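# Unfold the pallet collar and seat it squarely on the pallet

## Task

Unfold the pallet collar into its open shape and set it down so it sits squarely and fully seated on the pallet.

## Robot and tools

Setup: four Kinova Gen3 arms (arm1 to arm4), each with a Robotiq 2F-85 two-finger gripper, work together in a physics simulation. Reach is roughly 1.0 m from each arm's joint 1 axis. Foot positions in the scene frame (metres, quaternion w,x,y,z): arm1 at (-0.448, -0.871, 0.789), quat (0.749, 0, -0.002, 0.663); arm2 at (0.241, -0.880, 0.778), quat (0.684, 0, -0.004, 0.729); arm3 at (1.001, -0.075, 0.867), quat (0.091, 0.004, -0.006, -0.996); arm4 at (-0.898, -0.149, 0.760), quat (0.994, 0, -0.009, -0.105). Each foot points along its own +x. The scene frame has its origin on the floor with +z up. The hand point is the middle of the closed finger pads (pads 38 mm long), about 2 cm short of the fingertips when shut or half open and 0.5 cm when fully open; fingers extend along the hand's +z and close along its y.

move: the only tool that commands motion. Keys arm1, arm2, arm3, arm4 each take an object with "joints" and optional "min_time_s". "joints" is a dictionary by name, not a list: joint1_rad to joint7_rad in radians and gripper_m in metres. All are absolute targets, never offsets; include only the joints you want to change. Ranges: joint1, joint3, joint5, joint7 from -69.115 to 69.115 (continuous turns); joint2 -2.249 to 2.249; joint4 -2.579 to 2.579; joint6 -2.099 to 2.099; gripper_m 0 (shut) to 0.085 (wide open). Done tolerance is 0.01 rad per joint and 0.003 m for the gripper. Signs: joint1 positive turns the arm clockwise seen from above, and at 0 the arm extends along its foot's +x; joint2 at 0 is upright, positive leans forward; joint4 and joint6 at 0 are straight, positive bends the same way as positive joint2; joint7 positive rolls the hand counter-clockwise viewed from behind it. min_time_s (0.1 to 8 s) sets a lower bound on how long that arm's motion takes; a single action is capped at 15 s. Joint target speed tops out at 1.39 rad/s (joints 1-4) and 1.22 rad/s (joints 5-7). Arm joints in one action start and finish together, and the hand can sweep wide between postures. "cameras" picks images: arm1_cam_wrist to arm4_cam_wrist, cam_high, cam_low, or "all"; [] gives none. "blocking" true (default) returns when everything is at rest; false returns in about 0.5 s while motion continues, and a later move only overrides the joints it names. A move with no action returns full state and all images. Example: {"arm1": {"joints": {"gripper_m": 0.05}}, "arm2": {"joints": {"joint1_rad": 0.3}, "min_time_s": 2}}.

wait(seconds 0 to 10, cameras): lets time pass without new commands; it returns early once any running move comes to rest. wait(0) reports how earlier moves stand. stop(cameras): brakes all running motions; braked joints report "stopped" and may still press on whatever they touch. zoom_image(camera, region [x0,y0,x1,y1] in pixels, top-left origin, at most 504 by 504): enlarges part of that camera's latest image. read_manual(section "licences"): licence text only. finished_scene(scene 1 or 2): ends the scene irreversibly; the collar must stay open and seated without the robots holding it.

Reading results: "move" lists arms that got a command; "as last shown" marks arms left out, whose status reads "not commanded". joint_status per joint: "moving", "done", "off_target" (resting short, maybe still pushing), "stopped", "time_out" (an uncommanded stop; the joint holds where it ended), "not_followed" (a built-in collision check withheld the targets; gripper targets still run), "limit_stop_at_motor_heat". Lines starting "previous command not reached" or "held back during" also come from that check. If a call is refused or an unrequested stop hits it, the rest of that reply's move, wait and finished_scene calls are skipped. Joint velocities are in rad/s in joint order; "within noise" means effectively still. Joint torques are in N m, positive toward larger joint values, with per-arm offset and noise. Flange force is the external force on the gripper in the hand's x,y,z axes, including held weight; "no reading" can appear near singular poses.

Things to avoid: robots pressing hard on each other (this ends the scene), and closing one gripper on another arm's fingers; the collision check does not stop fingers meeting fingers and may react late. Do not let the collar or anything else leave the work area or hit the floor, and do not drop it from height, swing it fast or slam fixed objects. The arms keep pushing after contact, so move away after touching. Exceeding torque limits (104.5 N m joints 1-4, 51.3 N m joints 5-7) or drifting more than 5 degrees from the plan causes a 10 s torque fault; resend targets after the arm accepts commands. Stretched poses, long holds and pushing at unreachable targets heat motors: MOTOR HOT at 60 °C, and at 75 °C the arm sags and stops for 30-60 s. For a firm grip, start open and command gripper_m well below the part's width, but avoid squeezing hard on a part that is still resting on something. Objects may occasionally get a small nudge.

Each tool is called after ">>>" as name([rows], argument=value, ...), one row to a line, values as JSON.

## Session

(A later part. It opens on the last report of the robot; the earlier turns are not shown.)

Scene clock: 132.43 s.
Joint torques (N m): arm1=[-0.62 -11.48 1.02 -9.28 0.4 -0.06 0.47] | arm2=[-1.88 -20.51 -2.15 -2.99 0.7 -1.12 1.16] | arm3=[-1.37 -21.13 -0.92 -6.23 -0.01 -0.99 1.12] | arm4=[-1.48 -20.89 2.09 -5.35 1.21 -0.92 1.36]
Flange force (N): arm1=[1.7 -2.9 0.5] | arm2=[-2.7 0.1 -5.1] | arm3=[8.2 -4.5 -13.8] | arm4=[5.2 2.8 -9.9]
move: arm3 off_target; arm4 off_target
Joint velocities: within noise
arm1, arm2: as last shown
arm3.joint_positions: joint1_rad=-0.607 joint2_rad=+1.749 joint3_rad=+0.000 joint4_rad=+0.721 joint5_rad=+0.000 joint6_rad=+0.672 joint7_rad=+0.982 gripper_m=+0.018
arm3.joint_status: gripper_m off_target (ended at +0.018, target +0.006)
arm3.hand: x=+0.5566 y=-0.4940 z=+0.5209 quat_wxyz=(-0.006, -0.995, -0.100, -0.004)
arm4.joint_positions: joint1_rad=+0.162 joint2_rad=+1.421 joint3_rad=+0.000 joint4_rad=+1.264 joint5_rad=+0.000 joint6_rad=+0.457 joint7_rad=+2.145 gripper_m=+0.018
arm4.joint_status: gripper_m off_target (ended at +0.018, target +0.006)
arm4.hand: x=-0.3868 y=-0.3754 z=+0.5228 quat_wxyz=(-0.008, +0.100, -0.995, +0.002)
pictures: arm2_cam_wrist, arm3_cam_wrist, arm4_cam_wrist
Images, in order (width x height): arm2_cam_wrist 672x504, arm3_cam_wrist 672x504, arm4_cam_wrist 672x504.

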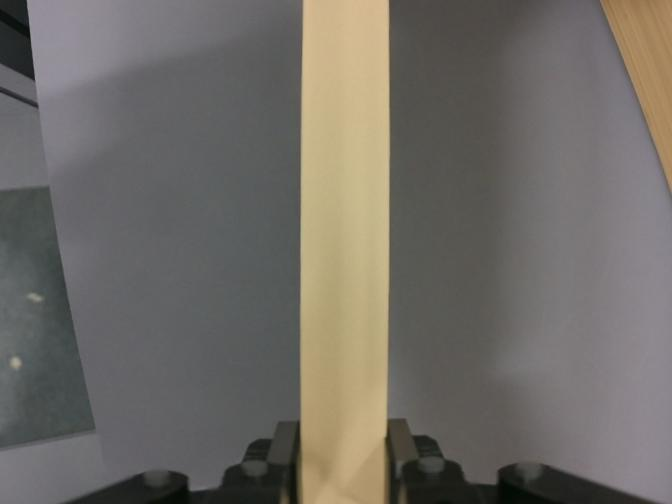

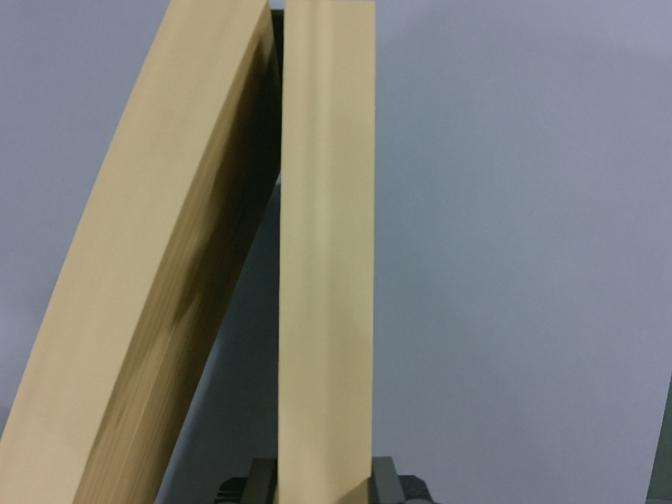

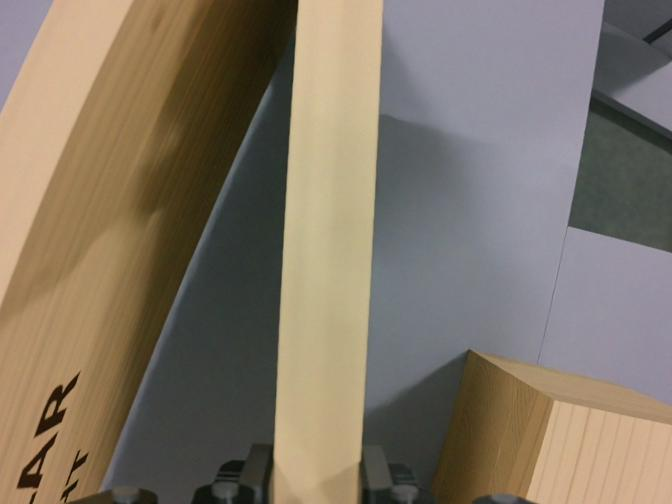

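>>> move(arm2={"joints":{"joint2_rad":1.1526,"joint4_rad":1.7241,"joint6_rad":0.2649},"min_time_s":2}, arm3={"joints":{"joint2_rad":1.4996,"joint4_rad":0.9926,"joint6_rad":0.6494},"min_time_s":2}, arm4={"joints":{"joint2_rad":1.206,"joint4_rad":1.3957,"joint6_rad":0.5399},"min_time_s":2})

>>> move(arm2={"joints":{"joint2_rad":0.9247,"joint4_rad":1.7875,"joint6_rad":0.4294},"min_time_s":2}, arm3={"joints":{"joint2_rad":1.2885,"joint4_rad":1.1399,"joint6_rad":0.7132},"min_time_s":2}, arm4={"joints":{"joint2_rad":1.0089,"joint4_rad":1.4488,"joint6_rad":0.6839},"min_time_s":2}, cameras=["cam_low"])

>>> move(arm2={"joints":{"joint1_rad":-0.5744,"joint2_rad":0.9383,"joint4_rad":1.7402,"joint6_rad":0.4631,"joint7_rad":-0.783},"min_time_s":3}, arm3={"joints":{"joint1_rad":-0.3861,"joint2_rad":1.154,"joint4_rad":1.5988,"joint6_rad":0.3888,"joint7_rad":1.465},"min_time_s":3}, arm4={"joints":{"joint1_rad":-0.0141,"joint2_rad":0.9908,"joint4_rad":1.4921,"joint6_rad":0.6587,"joint7_rad":2.2297},"min_time_s":3})

>>> move(arm2={"joints":{"joint1_rad":-0.4372,"joint2_rad":0.9646,"joint4_rad":1.6533,"joint6_rad":0.5237,"joint7_rad":-0.6144},"min_time_s":3}, arm3={"joints":{"joint1_rad":-0.0862,"joint2_rad":1.1209,"joint4_rad":1.7567,"joint6_rad":0.264,"joint7_rad":2.0354},"min_time_s":3}, arm4={"joints":{"joint1_rad":-0.1707,"joint2_rad":0.9814,"joint4_rad":1.519,"joint6_rad":0.6412,"joint7_rad":2.3436},"min_time_s":3}, cameras=["cam_high"])

>>> move(arm2={"joints":{"joint1_rad":-0.3142,"joint2_rad":1.0032,"joint4_rad":1.5338,"joint6_rad":0.6046,"joint7_rad":-0.4616},"min_time_s":3}, arm3={"joints":{"joint1_rad":0.1986,"joint2_rad":1.1392,"joint4_rad":1.6642,"joint6_rad":0.3382,"joint7_rad":2.5908},"min_time_s":3}, arm4={"joints":{"joint1_rad":-0.3068,"joint2_rad":0.9745,"joint4_rad":1.5387,"joint6_rad":0.6284,"joint7_rad":2.478},"min_time_s":3})

>>> move(arm2={"joints":{"joint1_rad":-0.2053,"joint2_rad":1.0578,"joint4_rad":1.376,"joint6_rad":0.7078,"joint7_rad":-0.3213},"min_time_s":3}, arm3={"joints":{"joint1_rad":0.3925,"joint2_rad":1.2088,"joint4_rad":1.3918,"joint6_rad":0.541,"joint7_rad":3.0552},"min_time_s":3}, arm4={"joints":{"joint1_rad":-0.4177,"joint2_rad":0.9675,"joint4_rad":1.5591,"joint6_rad":0.615,"joint7_rad":2.6377},"min_time_s":3}, cameras=["cam_high"])

>>> move(arm2={"joints":{"joint1_rad":-0.11,"joint2_rad":1.1345,"joint4_rad":1.1693,"joint6_rad":0.8378,"joint7_rad":-0.1963},"min_time_s":3}, arm3={"joints":{"joint1_rad":0.4946,"joint2_rad":1.3445,"joint4_rad":0.979,"joint6_rad":0.8181,"joint7_rad":3.4837},"min_time_s":3}, arm4={"joints":{"joint1_rad":-0.5061,"joint2_rad":0.9586,"joint4_rad":1.5844,"joint6_rad":0.5986,"joint7_rad":2.8756},"min_time_s":3}, cameras=["all"])

>>> zoom_image(camera="cam_high", region=[190, 190, 490, 430])

>>> zoom_image(camera="arm1_cam_wrist", region=[450, 230, 672, 400])

>>> zoom_image(camera="cam_low", region=[310, 200, 560, 360])

Scene clock: 209.83 s.
Joint torques (N m): arm1=[-0.6 -11.46 1.04 -9.27 0.4 -0.04 0.46] | arm2=[-0.07 -25.6 0.06 -2.41 0.61 0.16 0.91] | arm3=[-5.65 -36.21 -5 -7.22 -1.63 1.63 0.62] | arm4=[-0.81 -33.86 1.46 -4.03 0.21 3.29 0.75]
Flange force (N): arm1=[1.7 -2.9 0.6] | arm2=[2.6 0.1 11.4] | arm3=[-6.2 -4.9 20.9] | arm4=[-4.5 -4.0 25.7]
move: arm2 done; arm3 done; arm4 done
Joint velocities: within noise
arm1: as last shown
arm2.joint_positions: joint1_rad=-0.720 joint2_rad=+1.153 joint3_rad=+0.000 joint4_rad=+1.724 joint5_rad=+0.000 joint6_rad=+0.265 joint7_rad=-0.941 gripper_m=+0.019
arm2.joint_status: all done
arm2.hand: x=-0.0700 y=-0.5307 z=+0.6189 quat_wxyz=(-0.003, -0.079, -0.997, -0.003)
arm3.joint_positions: joint1_rad=-0.607 joint2_rad=+1.500 joint3_rad=+0.000 joint4_rad=+0.993 joint5_rad=+0.000 joint6_rad=+0.649 joint7_rad=+0.982 gripper_m=+0.018
arm3.joint_status: all done
arm3.hand: x=+0.5557 y=-0.4929 z=+0.6208 quat_wxyz=(-0.006, -0.995, -0.100, -0.004)
arm4.joint_positions: joint1_rad=+0.162 joint2_rad=+1.206 joint3_rad=+0.000 joint4_rad=+1.396 joint5_rad=+0.000 joint6_rad=+0.540 joint7_rad=+2.145 gripper_m=+0.018
arm4.joint_status: all done
arm4.hand: x=-0.3885 y=-0.3752 z=+0.6227 quat_wxyz=(-0.008, +0.100, -0.995, +0.002)
pictures: none

Scene clock: 212.13 s.
Joint torques (N m): arm1=[-0.63 -11.48 1.04 -9.28 0.4 -0.05 0.47] | arm2=[0.64 -24.92 0.82 -3.44 0.86 0.76 0.99] | arm3=[-4.85 -36.64 -4.52 -8.65 -1.72 1.23 0.41] | arm4=[-0.48 -33.08 1.81 -5.77 0.14 3.47 0.65]
Flange force (N): arm1=[1.7 -2.9 0.6] | arm2=[5.1 -0.2 12.8] | arm3=[-4.8 -4.6 21.0] | arm4=[-5.1 -3.8 25.0]
move: arm2 done; arm3 done; arm4 done
Joint velocities: within noise
arm1.joint_positions: joint1_rad=+0.072 joint2_rad=+0.166 joint3_rad=+0.000 joint4_rad=+1.492 joint5_rad=+0.000 joint6_rad=+1.484 joint7_rad=+0.194 gripper_m=+0.085
arm1.joint_status: not commanded
arm1.hand: x=-0.3505 y=-0.5013 z=+1.1513 quat_wxyz=(-0.001, +0.000, -1.000, -0.001)
arm2.joint_positions: joint1_rad=-0.720 joint2_rad=+0.925 joint3_rad=+0.000 joint4_rad=+1.787 joint5_rad=+0.000 joint6_rad=+0.429 joint7_rad=-0.941 gripper_m=+0.019
arm2.joint_status: all done
arm2.hand: x=-0.0706 y=-0.5313 z=+0.7189 quat_wxyz=(-0.003, -0.079, -0.997, -0.003)
arm3.joint_positions: joint1_rad=-0.607 joint2_rad=+1.289 joint3_rad=+0.000 joint4_rad=+1.140 joint5_rad=+0.000 joint6_rad=+0.713 joint7_rad=+0.982 gripper_m=+0.018
arm3.joint_status: all done
arm3.hand: x=+0.5549 y=-0.4918 z=+0.7207 quat_wxyz=(-0.006, -0.995, -0.100, -0.004)
arm4.joint_positions: joint1_rad=+0.162 joint2_rad=+1.009 joint3_rad=+0.000 joint4_rad=+1.449 joint5_rad=+0.000 joint6_rad=+0.684 joint7_rad=+2.145 gripper_m=+0.018
arm4.joint_status: all done
arm4.hand: x=-0.3902 y=-0.3749 z=+0.7227 quat_wxyz=(-0.008, +0.100, -0.995, +0.002)
Images, in order (width x height): cam_low 672x504.

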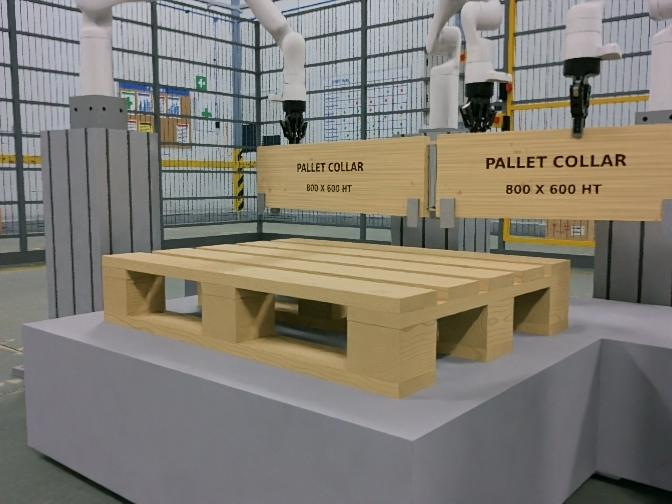

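Scene clock: 215.43 s.
Joint torques (N m): arm1=[-0.65 -11.49 1.05 -9.25 0.41 -0.04 0.47] | arm2=[6.82 -23.72 7.53 -3.55 1.92 0.64 0.34] | arm3=[-0.35 -38.58 -0.5 -12.95 -0.19 -3.48 0.49] | arm4=[-0.04 -36.35 2.33 -10.12 0.43 0.86 0.71]
Flange force (N): arm1=[1.6 -2.8 0.5] | arm2=[12.9 -7.8 8.8] | arm3=[11.2 0.4 23.6] | arm4=[0.0 0.9 27.2]
move: arm2 done; arm3 done; arm4 done
TORQUE WARNING: arm3's joint2_rad reached its warning level (56.7 N m). A warning alone does not stop the arm.
Joint velocities: within noise
arm1: as last shown
arm2.joint_positions: joint1_rad=-0.574 joint2_rad=+0.938 joint3_rad=+0.000 joint4_rad=+1.740 joint5_rad=+0.000 joint6_rad=+0.463 joint7_rad=-0.783 gripper_m=+0.019
arm2.joint_status: all done
arm2.hand: x=-0.0244 y=-0.4792 z=+0.7195 quat_wxyz=(-0.003, -0.073, -0.997, -0.003)
arm3.joint_positions: joint1_rad=-0.386 joint2_rad=+1.154 joint3_rad=+0.000 joint4_rad=+1.599 joint5_rad=+0.000 joint6_rad=+0.389 joint7_rad=+1.465 gripper_m=+0.018
arm3.joint_status: all done
arm3.hand: x=+0.5640 y=-0.3269 z=+0.7191 quat_wxyz=(-0.006, -0.973, -0.229, -0.003)
arm4.joint_positions: joint1_rad=-0.014 joint2_rad=+0.991 joint3_rad=+0.000 joint4_rad=+1.492 joint5_rad=+0.000 joint6_rad=+0.659 joint7_rad=+2.230 gripper_m=+0.018
arm4.joint_status: all done
arm4.hand: x=-0.3686 y=-0.2803 z=+0.7244 quat_wxyz=(-0.008, +0.229, -0.973, +0.003)
pictures: none

Scene clock: 218.73 s.
Joint torques (N m): arm1=[-0.64 -11.49 1 -9.27 0.42 -0.04 0.47] | arm2=[10.31 -27.09 11.54 -9.54 3.34 -2.34 0.43] | arm3=[-6.27 -35.77 -7.52 -10.79 -0.35 -3.11 1.31] | arm4=[0.31 -35.47 3.3 -7.89 1.52 2.1 1.34]
Flange force (N): arm1=[1.6 -2.8 0.6] | arm2=[14.1 -17.4 7.0] | arm3=[14.4 -3.4 23.4] | arm4=[-4.1 -0.9 28.7]
move: arm2 done; arm3 done; arm4 done
TORQUE WARNING: arm3's joint2_rad reached its warning level (56.7 N m). A warning alone does not stop the arm.
Joint velocities: within noise
arm1: as last shown
arm2.joint_positions: joint1_rad=-0.437 joint2_rad=+0.965 joint3_rad=+0.000 joint4_rad=+1.653 joint5_rad=+0.000 joint6_rad=+0.524 joint7_rad=-0.614 gripper_m=+0.019
arm2.joint_status: all done
arm2.hand: x=+0.0217 y=-0.4263 z=+0.7200 quat_wxyz=(-0.003, -0.057, -0.998, -0.003)
arm3.joint_positions: joint1_rad=-0.086 joint2_rad=+1.121 joint3_rad=+0.000 joint4_rad=+1.757 joint5_rad=+0.000 joint6_rad=+0.264 joint7_rad=+2.035 gripper_m=+0.018
arm3.joint_status: all done
arm3.hand: x=+0.5511 y=-0.1749 z=+0.7174 quat_wxyz=(-0.006, -0.934, -0.358, -0.002)
arm4.joint_positions: joint1_rad=-0.171 joint2_rad=+0.981 joint3_rad=+0.000 joint4_rad=+1.519 joint5_rad=+0.000 joint6_rad=+0.641 joint7_rad=+2.344 gripper_m=+0.018
arm4.joint_status: all done
arm4.hand: x=-0.3612 y=-0.1960 z=+0.7243 quat_wxyz=(-0.008, +0.358, -0.934, +0.004)
Images, in order (width x height): cam_high 672x504.

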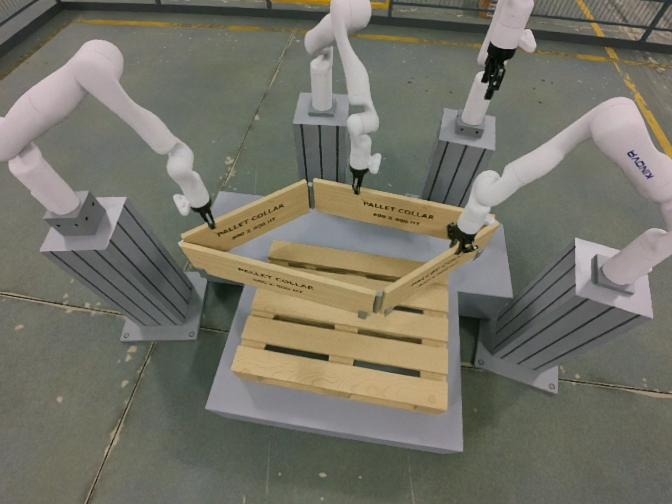

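Scene clock: 222.03 s.
Joint torques (N m): arm1=[-0.61 -11.45 1.02 -9.31 0.42 -0.05 0.46] | arm2=[13.14 -33.79 14.47 -19.84 4.91 -7.63 0.58] | arm3=[-14.04 -34.28 -15.89 -8.56 -1.43 -1.11 2.04] | arm4=[1.24 -34.85 4.63 -6.86 2.51 2.7 1.95]
Flange force (N): arm1=[1.7 -3.0 0.6] | arm2=[13.5 -32.8 6.2] | arm3=[24.1 -6.1 22.5] | arm4=[-6.9 -0.8 29.3]
move: arm2 done; arm3 done; arm4 done
Joint velocities: within noise
arm1: as last shown
arm2.joint_positions: joint1_rad=-0.314 joint2_rad=+1.003 joint3_rad=+0.000 joint4_rad=+1.534 joint5_rad=+0.000 joint6_rad=+0.605 joint7_rad=-0.462 gripper_m=+0.019
arm2.joint_status: all done
arm2.hand: x=+0.0678 y=-0.3744 z=+0.7207 quat_wxyz=(-0.003, -0.042, -0.999, -0.003)
arm3.joint_positions: joint1_rad=+0.199 joint2_rad=+1.139 joint3_rad=+0.000 joint4_rad=+1.664 joint5_rad=+0.000 joint6_rad=+0.338 joint7_rad=+2.591 gripper_m=+0.018
arm3.joint_status: all done
arm3.hand: x=+0.5162 y=-0.0439 z=+0.7156 quat_wxyz=(-0.007, -0.877, -0.481, -0.001)
arm4.joint_positions: joint1_rad=-0.307 joint2_rad=+0.974 joint3_rad=+0.000 joint4_rad=+1.539 joint5_rad=+0.000 joint6_rad=+0.628 joint7_rad=+2.478 gripper_m=+0.018
arm4.joint_status: all done
arm4.hand: x=-0.3647 y=-0.1232 z=+0.7241 quat_wxyz=(-0.007, +0.481, -0.877, +0.005)
pictures: none

Scene clock: 225.33 s.
Joint torques (N m): arm1=[-0.59 -11.5 1.03 -9.29 0.42 -0.06 0.47] | arm2=[13.81 -43.32 14.88 -34.13 5.76 -15.32 0.67] | arm3=[-25.21 -31.65 -25.09 -3.58 -4.92 3.23 2.59] | arm4=[2.87 -33.8 6.84 -4.87 3.95 3.72 2.63]
Flange force (N): arm1=[1.7 -2.9 0.6] | arm2=[10.2 -56.0 5.2] | arm3=[39.9 -7.9 21.5] | arm4=[-12.0 -2.9 30.0]
move: arm2 done; arm3 done; arm4 done
Joint velocities: within noise
arm1: as last shown
arm2.joint_positions: joint1_rad=-0.205 joint2_rad=+1.058 joint3_rad=+0.000 joint4_rad=+1.376 joint5_rad=+0.000 joint6_rad=+0.708 joint7_rad=-0.321 gripper_m=+0.019
arm2.joint_status: all done
arm2.hand: x=+0.1137 y=-0.3224 z=+0.7213 quat_wxyz=(-0.003, -0.026, -1.000, -0.003)
arm3.joint_positions: joint1_rad=+0.392 joint2_rad=+1.209 joint3_rad=+0.000 joint4_rad=+1.392 joint5_rad=+0.000 joint6_rad=+0.541 joint7_rad=+3.055 gripper_m=+0.018
arm3.joint_status: all done
arm3.hand: x=+0.4644 y=+0.0635 z=+0.7141 quat_wxyz=(-0.007, -0.804, -0.595, +0.000)
arm4.joint_positions: joint1_rad=-0.418 joint2_rad=+0.967 joint3_rad=+0.000 joint4_rad=+1.559 joint5_rad=+0.000 joint6_rad=+0.615 joint7_rad=+2.638 gripper_m=+0.018
arm4.joint_status: all done
arm4.hand: x=-0.3759 y=-0.0655 z=+0.7238 quat_wxyz=(-0.006, +0.595, -0.804, +0.006)
Images, in order (width x height): cam_high 672x504.

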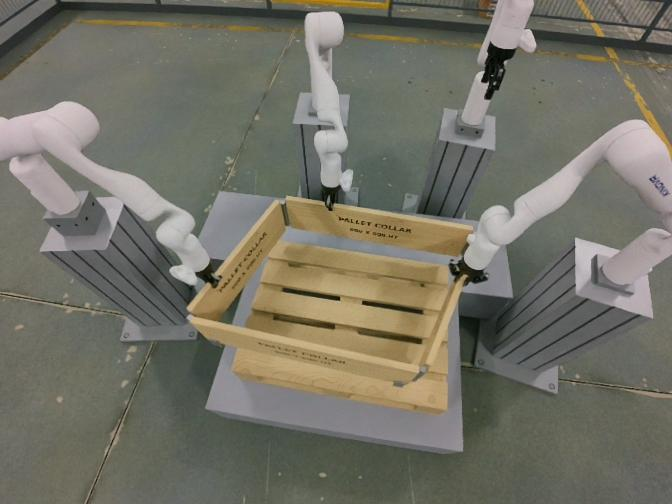

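Scene clock: 228.63 s.
Joint torques (N m): arm1=[-0.61 -11.5 1.05 -9.24 0.42 -0.04 0.47] | arm2=[5.8 -56.81 6.85 -52.36 3.21 -25.92 0.66] | arm3=[-39.06 -22.64 -31.01 7.93 -9.85 12.23 4.06] | arm4=[3.97 -30.78 8.98 -0.15 6.08 6.26 4.09]
Flange force (N): arm1=[1.7 -2.7 0.5] | arm2=[-3.6 -89.6 5.0] | arm3=[62.5 -10.4 19.3] | arm4=[-17.4 -11.6 30.1]
move: arm2 done; arm3 done; arm4 done
TORQUE WARNING: arm2's joint2_rad reached its warning level (56.7 N m). A warning alone does not stop the arm.
Joint velocities: within noise
arm1: as last shown
arm2.joint_positions: joint1_rad=-0.110 joint2_rad=+1.134 joint3_rad=+0.000 joint4_rad=+1.169 joint5_rad=+0.000 joint6_rad=+0.838 joint7_rad=-0.196 gripper_m=+0.019
arm2.joint_status: all done
arm2.hand: x=+0.1597 y=-0.2695 z=+0.7217 quat_wxyz=(-0.003, -0.012, -1.000, -0.003)
arm3.joint_positions: joint1_rad=+0.495 joint2_rad=+1.344 joint3_rad=+0.000 joint4_rad=+0.979 joint5_rad=+0.000 joint6_rad=+0.818 joint7_rad=+3.484 gripper_m=+0.018
arm3.joint_status: all done
arm3.hand: x=+0.4015 y=+0.1435 z=+0.7127 quat_wxyz=(-0.007, -0.697, -0.717, +0.001)
arm4.joint_positions: joint1_rad=-0.506 joint2_rad=+0.959 joint3_rad=+0.000 joint4_rad=+1.584 joint5_rad=+0.000 joint6_rad=+0.599 joint7_rad=+2.876 gripper_m=+0.018
arm4.joint_status: all done
arm4.hand: x=-0.3914 y=-0.0216 z=+0.7236 quat_wxyz=(-0.005, +0.717, -0.697, +0.007)
pictures: arm1_cam_wrist, arm2_cam_wrist, arm3_cam_wrist, arm4_cam_wrist, cam_high, cam_low
Images, in order (width x height): arm1_cam_wrist 672x504, arm2_cam_wrist 672x504, arm3_cam_wrist 672x504, arm4_cam_wrist 672x504, cam_high 672x504, cam_low 672x504.

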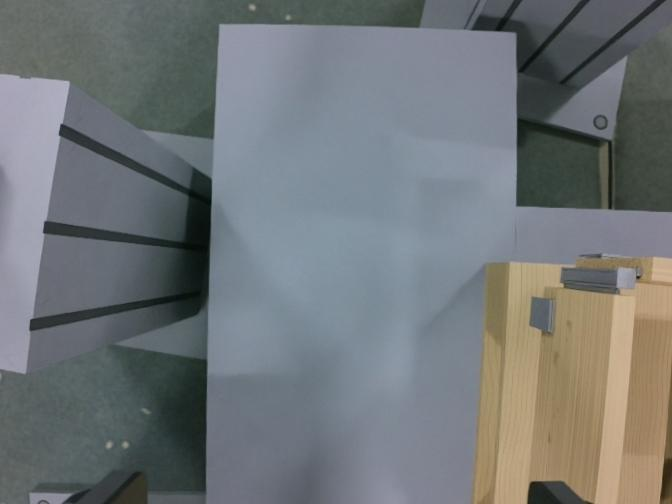

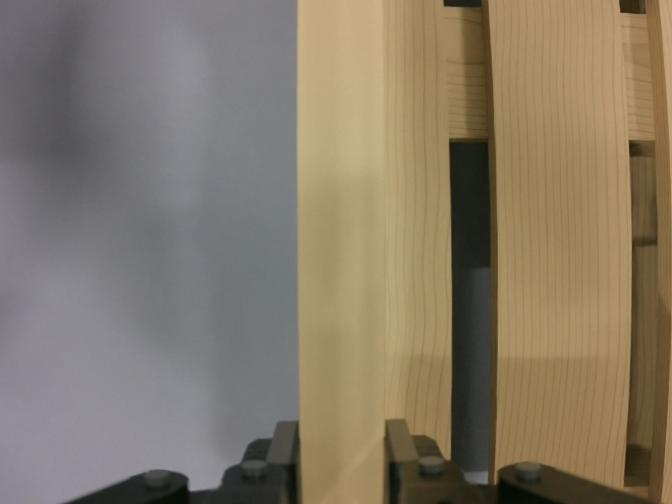

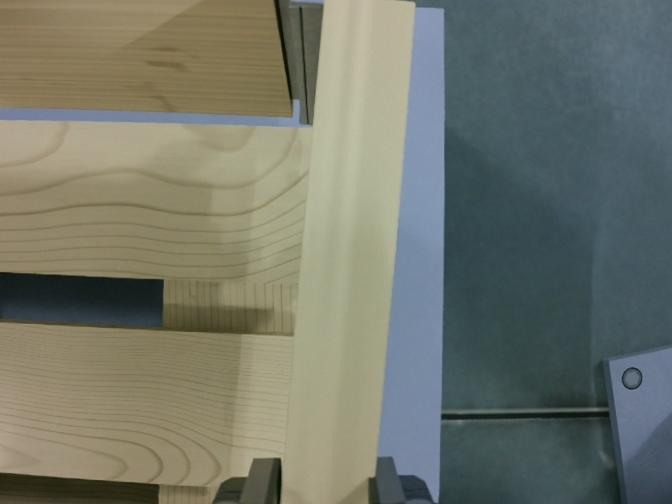

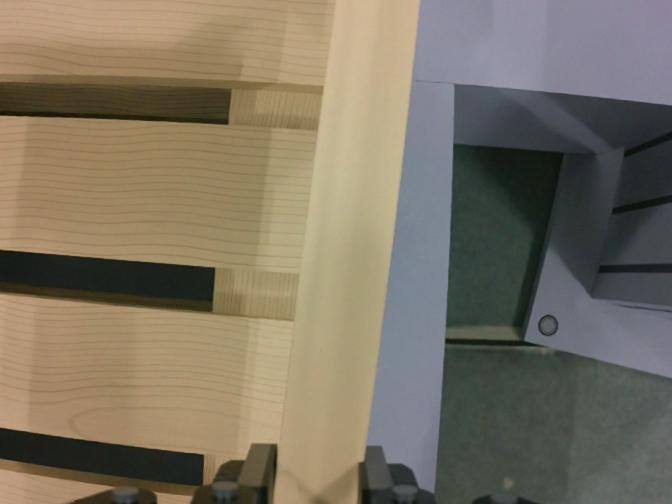

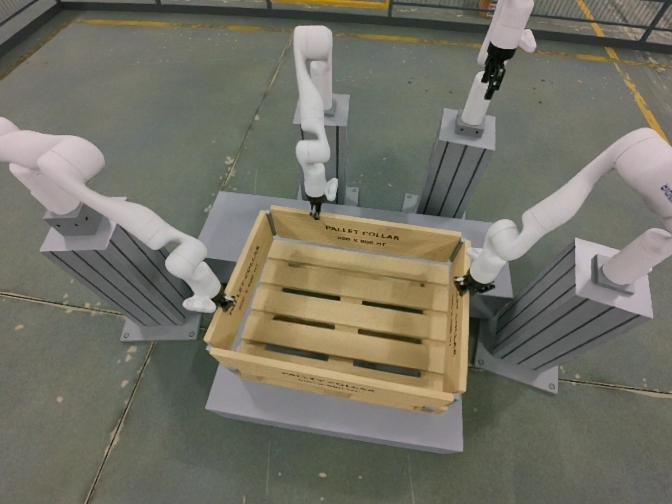

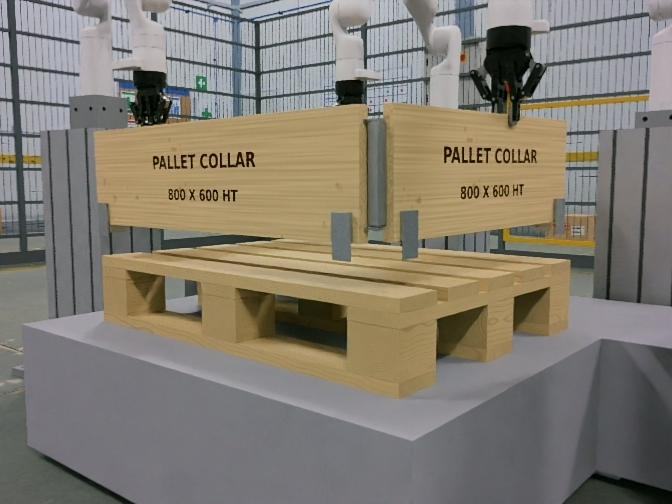

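Scaled by 1.680 from the camera's image (finer frame: 960x720).

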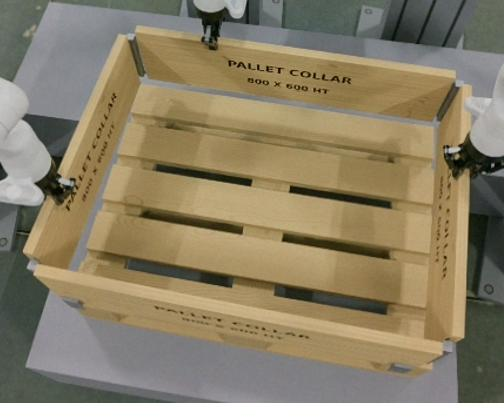

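Scaled by 2.270.

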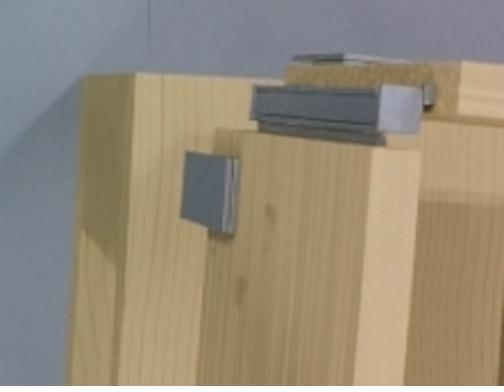

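Scaled by 2.016 from the camera's image (finer frame: 960x720).

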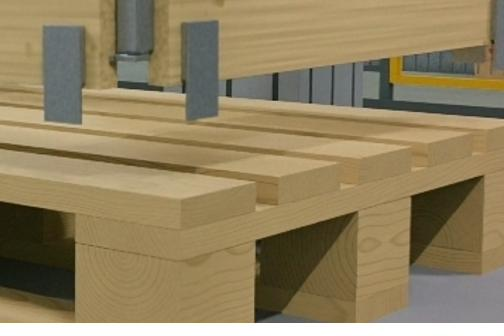

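>>> move(arm2={"joints":{"joint1_rad":-0.1042,"joint2_rad":1.1745,"joint4_rad":1.2266,"joint6_rad":0.7405,"joint7_rad":-0.1906},"min_time_s":2}, arm3={"joints":{"joint1_rad":0.4808,"joint2_rad":1.4052,"joint4_rad":0.936,"joint6_rad":0.8004,"joint7_rad":3.4996},"min_time_s":2}, arm4={"joints":{"joint1_rad":-0.492,"joint2_rad":1.0294,"joint4_rad":1.5859,"joint6_rad":0.5263,"joint7_rad":2.9194},"min_time_s":2}, cameras=["cam_low","cam_high","arm1_cam_wrist","arm3_cam_wrist"])

>>> zoom_image(camera="arm1_cam_wrist", region=[450, 230, 672, 400])

>>> zoom_image(camera="cam_low", region=[310, 200, 560, 360])

>>> zoom_image(camera="cam_low", region=[60, 200, 310, 360])

>>> zoom_image(camera="cam_high", region=[190, 190, 490, 430])

Scene clock: 266.30 s.
Joint torques (N m): arm1=[-0.61 -11.46 1.04 -9.33 0.42 -0.06 0.45] | arm2=[2.5 -45.55 3.2 -34.15 1.51 -15.16 0.85] | arm3=[-22.94 -24.1 -17.48 7.33 -4.42 11.91 4.39] | arm4=[-1.57 -26.92 2.92 5 4.18 8.79 4]
Flange force (N): arm1=[1.7 -3.1 0.7] | arm2=[-2.6 -53.2 3.5] | arm3=[38.7 -18.8 22.4] | arm4=[-7.0 -18.7 28.7]
move: arm2 done; arm3 done; arm4 done
MOTOR HOT: the motor of arm2's joint6_rad reports 61 °C; the controller stops that arm at 75 °C. To cool a motor, set the load down, stop pushing, or move to a pose that needs little force.
TORQUE WARNING: arm2's joint2_rad reached its warning level (56.7 N m). A warning alone does not stop the arm.
Joint velocities: within noise
arm1: as last shown
arm2.joint_positions: joint1_rad=-0.104 joint2_rad=+1.174 joint3_rad=+0.000 joint4_rad=+1.227 joint5_rad=+0.000 joint6_rad=+0.741 joint7_rad=-0.191 gripper_m=+0.019
arm2.joint_status: all done
arm2.hand: x=+0.1659 y=-0.2834 z=+0.6846 quat_wxyz=(-0.003, -0.012, -1.000, -0.003)
arm3.joint_positions: joint1_rad=+0.481 joint2_rad=+1.405 joint3_rad=+0.000 joint4_rad=+0.936 joint5_rad=+0.000 joint6_rad=+0.800 joint7_rad=+3.500 gripper_m=+0.018
arm3.joint_status: all done
arm3.hand: x=+0.3977 y=+0.1352 z=+0.6836 quat_wxyz=(-0.007, -0.686, -0.728, +0.001)
arm4.joint_positions: joint1_rad=-0.492 joint2_rad=+1.029 joint3_rad=+0.000 joint4_rad=+1.586 joint5_rad=+0.000 joint6_rad=+0.526 joint7_rad=+2.919 gripper_m=+0.018
arm4.joint_status: all done
arm4.hand: x=-0.3919 y=-0.0296 z=+0.6865 quat_wxyz=(-0.005, +0.728, -0.686, +0.007)
pictures: arm1_cam_wrist, arm3_cam_wrist, cam_high, cam_low
Images, in order (width x height): arm1_cam_wrist 672x504, arm3_cam_wrist 672x504, cam_high 672x504, cam_low 672x504.

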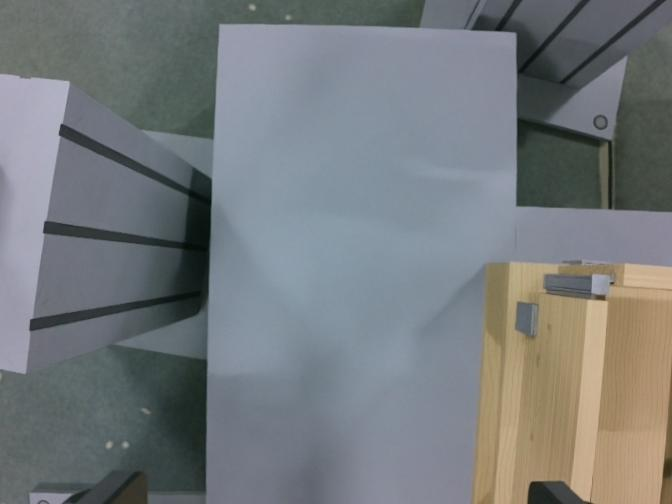

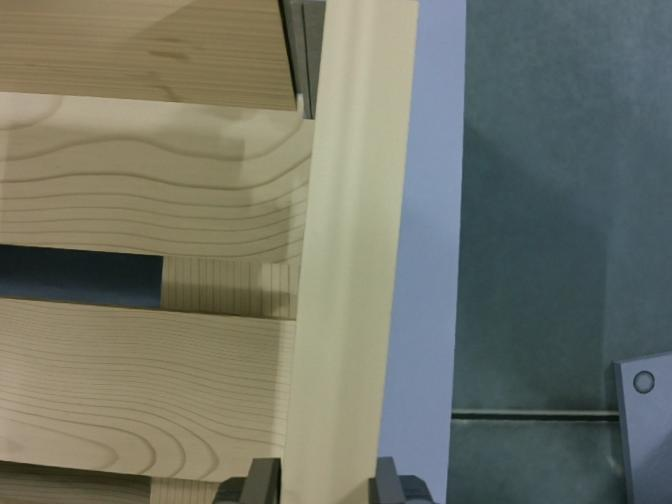

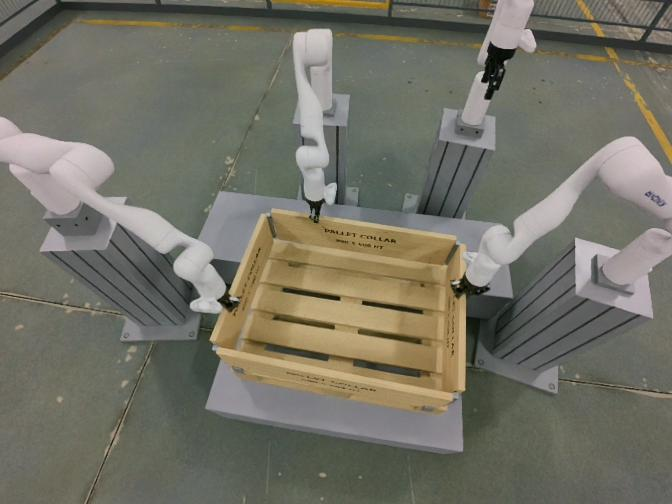

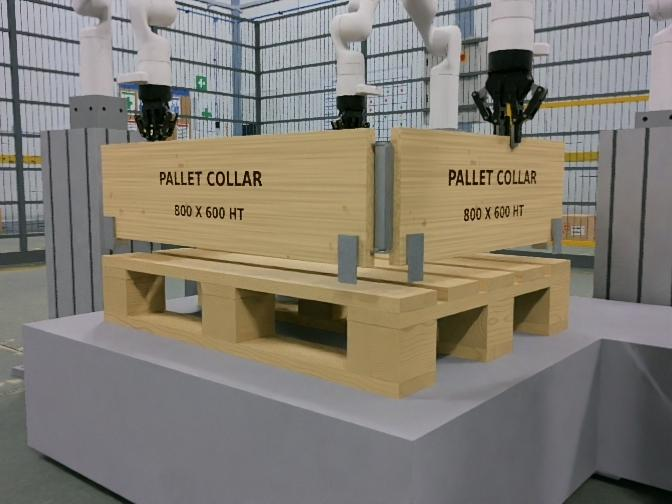

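Scaled by 2.270.

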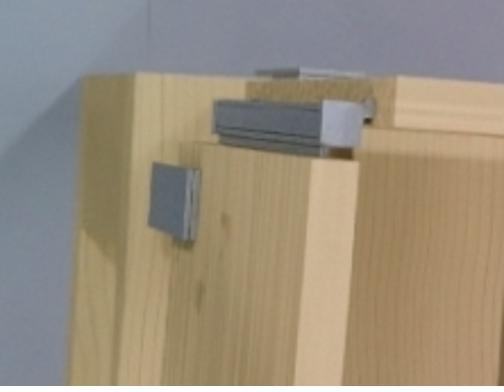

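Scaled by 2.016 from the camera's image (finer frame: 960x720).

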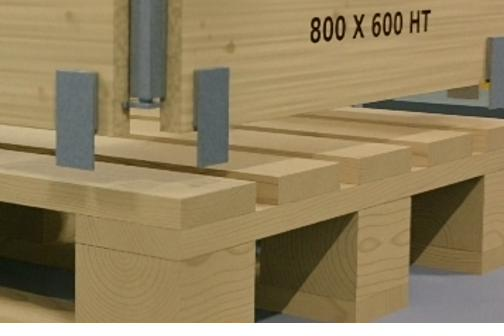

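Scaled by 2.016 from the camera's image (finer frame: 960x720).

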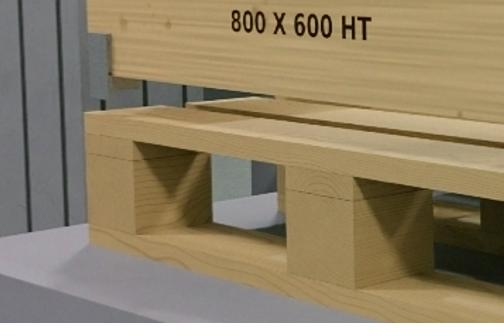

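Scaled by 1.680 from the camera's image (finer frame: 960x720).

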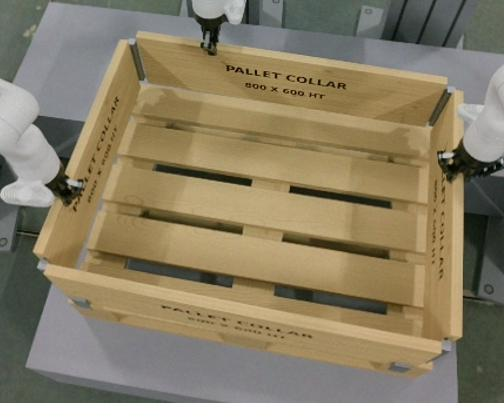

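>>> move(arm2={"joints":{"joint1_rad":-0.1058,"joint2_rad":1.2074,"joint4_rad":1.2402,"joint6_rad":0.694,"joint7_rad":-0.1922},"min_time_s":1.5}, arm3={"joints":{"joint2_rad":1.4522,"joint4_rad":0.9018,"joint6_rad":0.7876},"min_time_s":1.5}, arm4={"joints":{"joint2_rad":1.076,"joint4_rad":1.5746,"joint6_rad":0.491},"min_time_s":1.5}, cameras=["cam_low","cam_high","arm1_cam_wrist","arm3_cam_wrist"])

>>> zoom_image(camera="arm1_cam_wrist", region=[450, 230, 672, 400])

>>> zoom_image(camera="cam_low", region=[310, 200, 560, 360])

>>> zoom_image(camera="cam_low", region=[60, 200, 310, 360])

Scene clock: 284.07 s.
Joint torques (N m): arm1=[-0.63 -11.5 1.03 -9.24 0.41 -0.06 0.47] | arm2=[-7.29 -36.53 -6.58 -17.81 -2.03 -5.81 0.8] | arm3=[-9.68 -28.26 -5.9 -0.62 0.11 6.4 4.27] | arm4=[-13.9 0.23 -11.76 2.38 0.76 0.91 4.02]
Flange force (N): arm1=[1.6 -2.7 0.4] | arm2=[-14.0 -17.6 7.3] | arm3=[12.5 -9.4 16.5] | arm4=[19.7 -3.2 -41.5]
move: arm2 done; arm3 done; arm4 done
MOTOR HOT: still on. The motor of arm2's joint6_rad reports 61 °C.
Joint velocities: within noise
arm1: as last shown
arm2.joint_positions: joint1_rad=-0.106 joint2_rad=+1.207 joint3_rad=+0.000 joint4_rad=+1.240 joint5_rad=+0.000 joint6_rad=+0.694 joint7_rad=-0.192 gripper_m=+0.019
arm2.joint_status: all done
arm2.hand: x=+0.1661 y=-0.2892 z=+0.6621 quat_wxyz=(-0.003, -0.012, -1.000, -0.003)
arm3.joint_positions: joint1_rad=+0.481 joint2_rad=+1.452 joint3_rad=+0.000 joint4_rad=+0.902 joint5_rad=+0.000 joint6_rad=+0.788 joint7_rad=+3.500 gripper_m=+0.018
arm3.joint_status: all done
arm3.hand: x=+0.3979 y=+0.1350 z=+0.6612 quat_wxyz=(-0.007, -0.686, -0.728, +0.001)
arm4.joint_positions: joint1_rad=-0.492 joint2_rad=+1.076 joint3_rad=+0.000 joint4_rad=+1.575 joint5_rad=+0.000 joint6_rad=+0.491 joint7_rad=+2.919 gripper_m=+0.018
arm4.joint_status: all done
arm4.hand: x=-0.3916 y=-0.0297 z=+0.6640 quat_wxyz=(-0.005, +0.728, -0.686, +0.007)
pictures: arm1_cam_wrist, arm3_cam_wrist, cam_high, cam_low
Images, in order (width x height): arm1_cam_wrist 672x504, arm3_cam_wrist 672x504, cam_high 672x504, cam_low 672x504.

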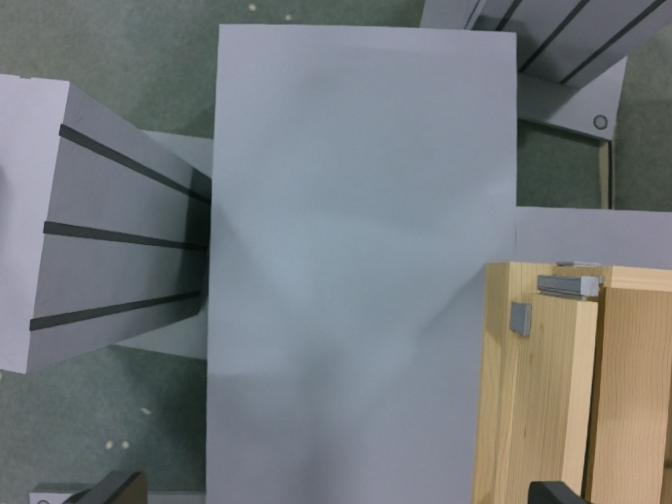

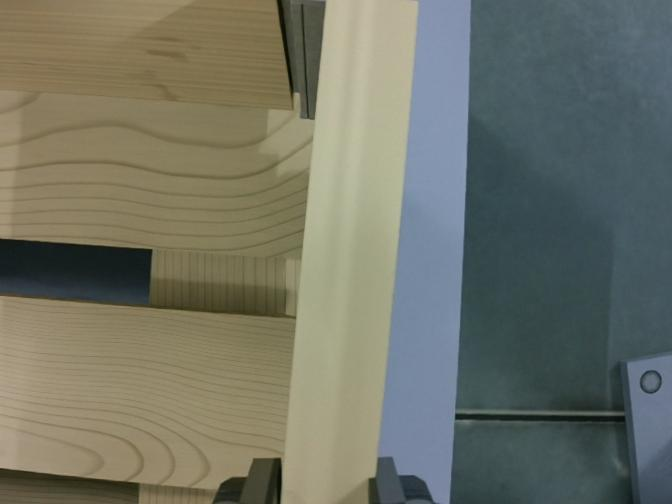

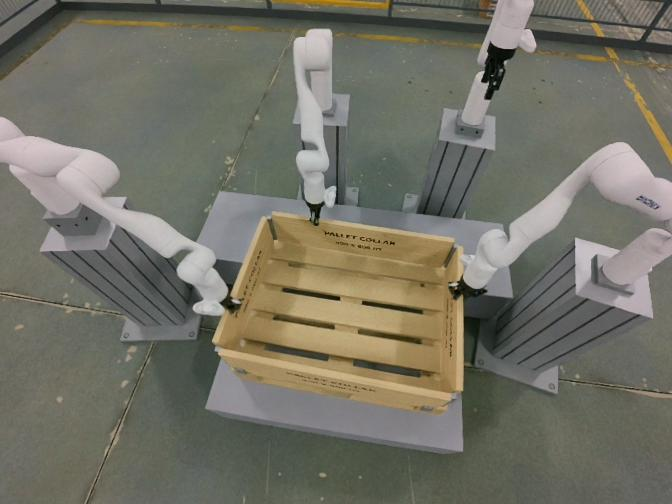

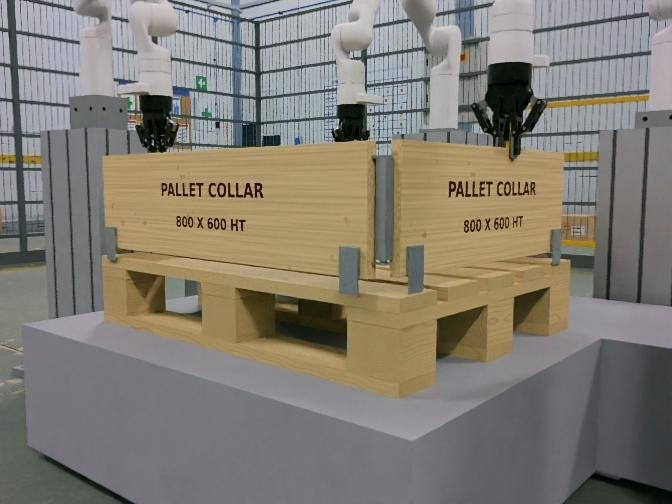

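Scaled by 2.270.

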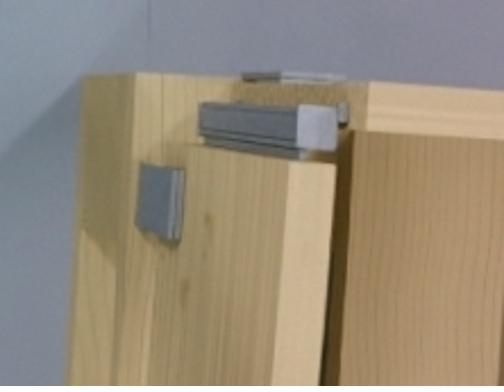

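Scaled by 2.016 from the camera's image (finer frame: 960x720).

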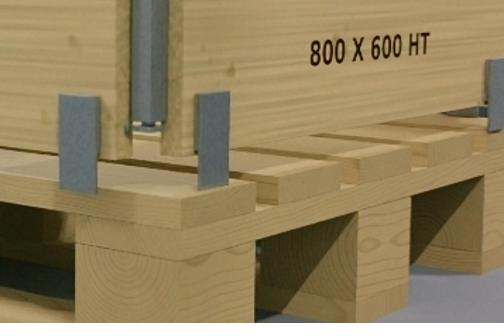

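Scaled by 2.016 from the camera's image (finer frame: 960x720).

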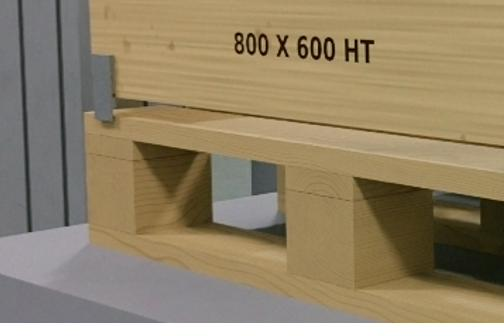

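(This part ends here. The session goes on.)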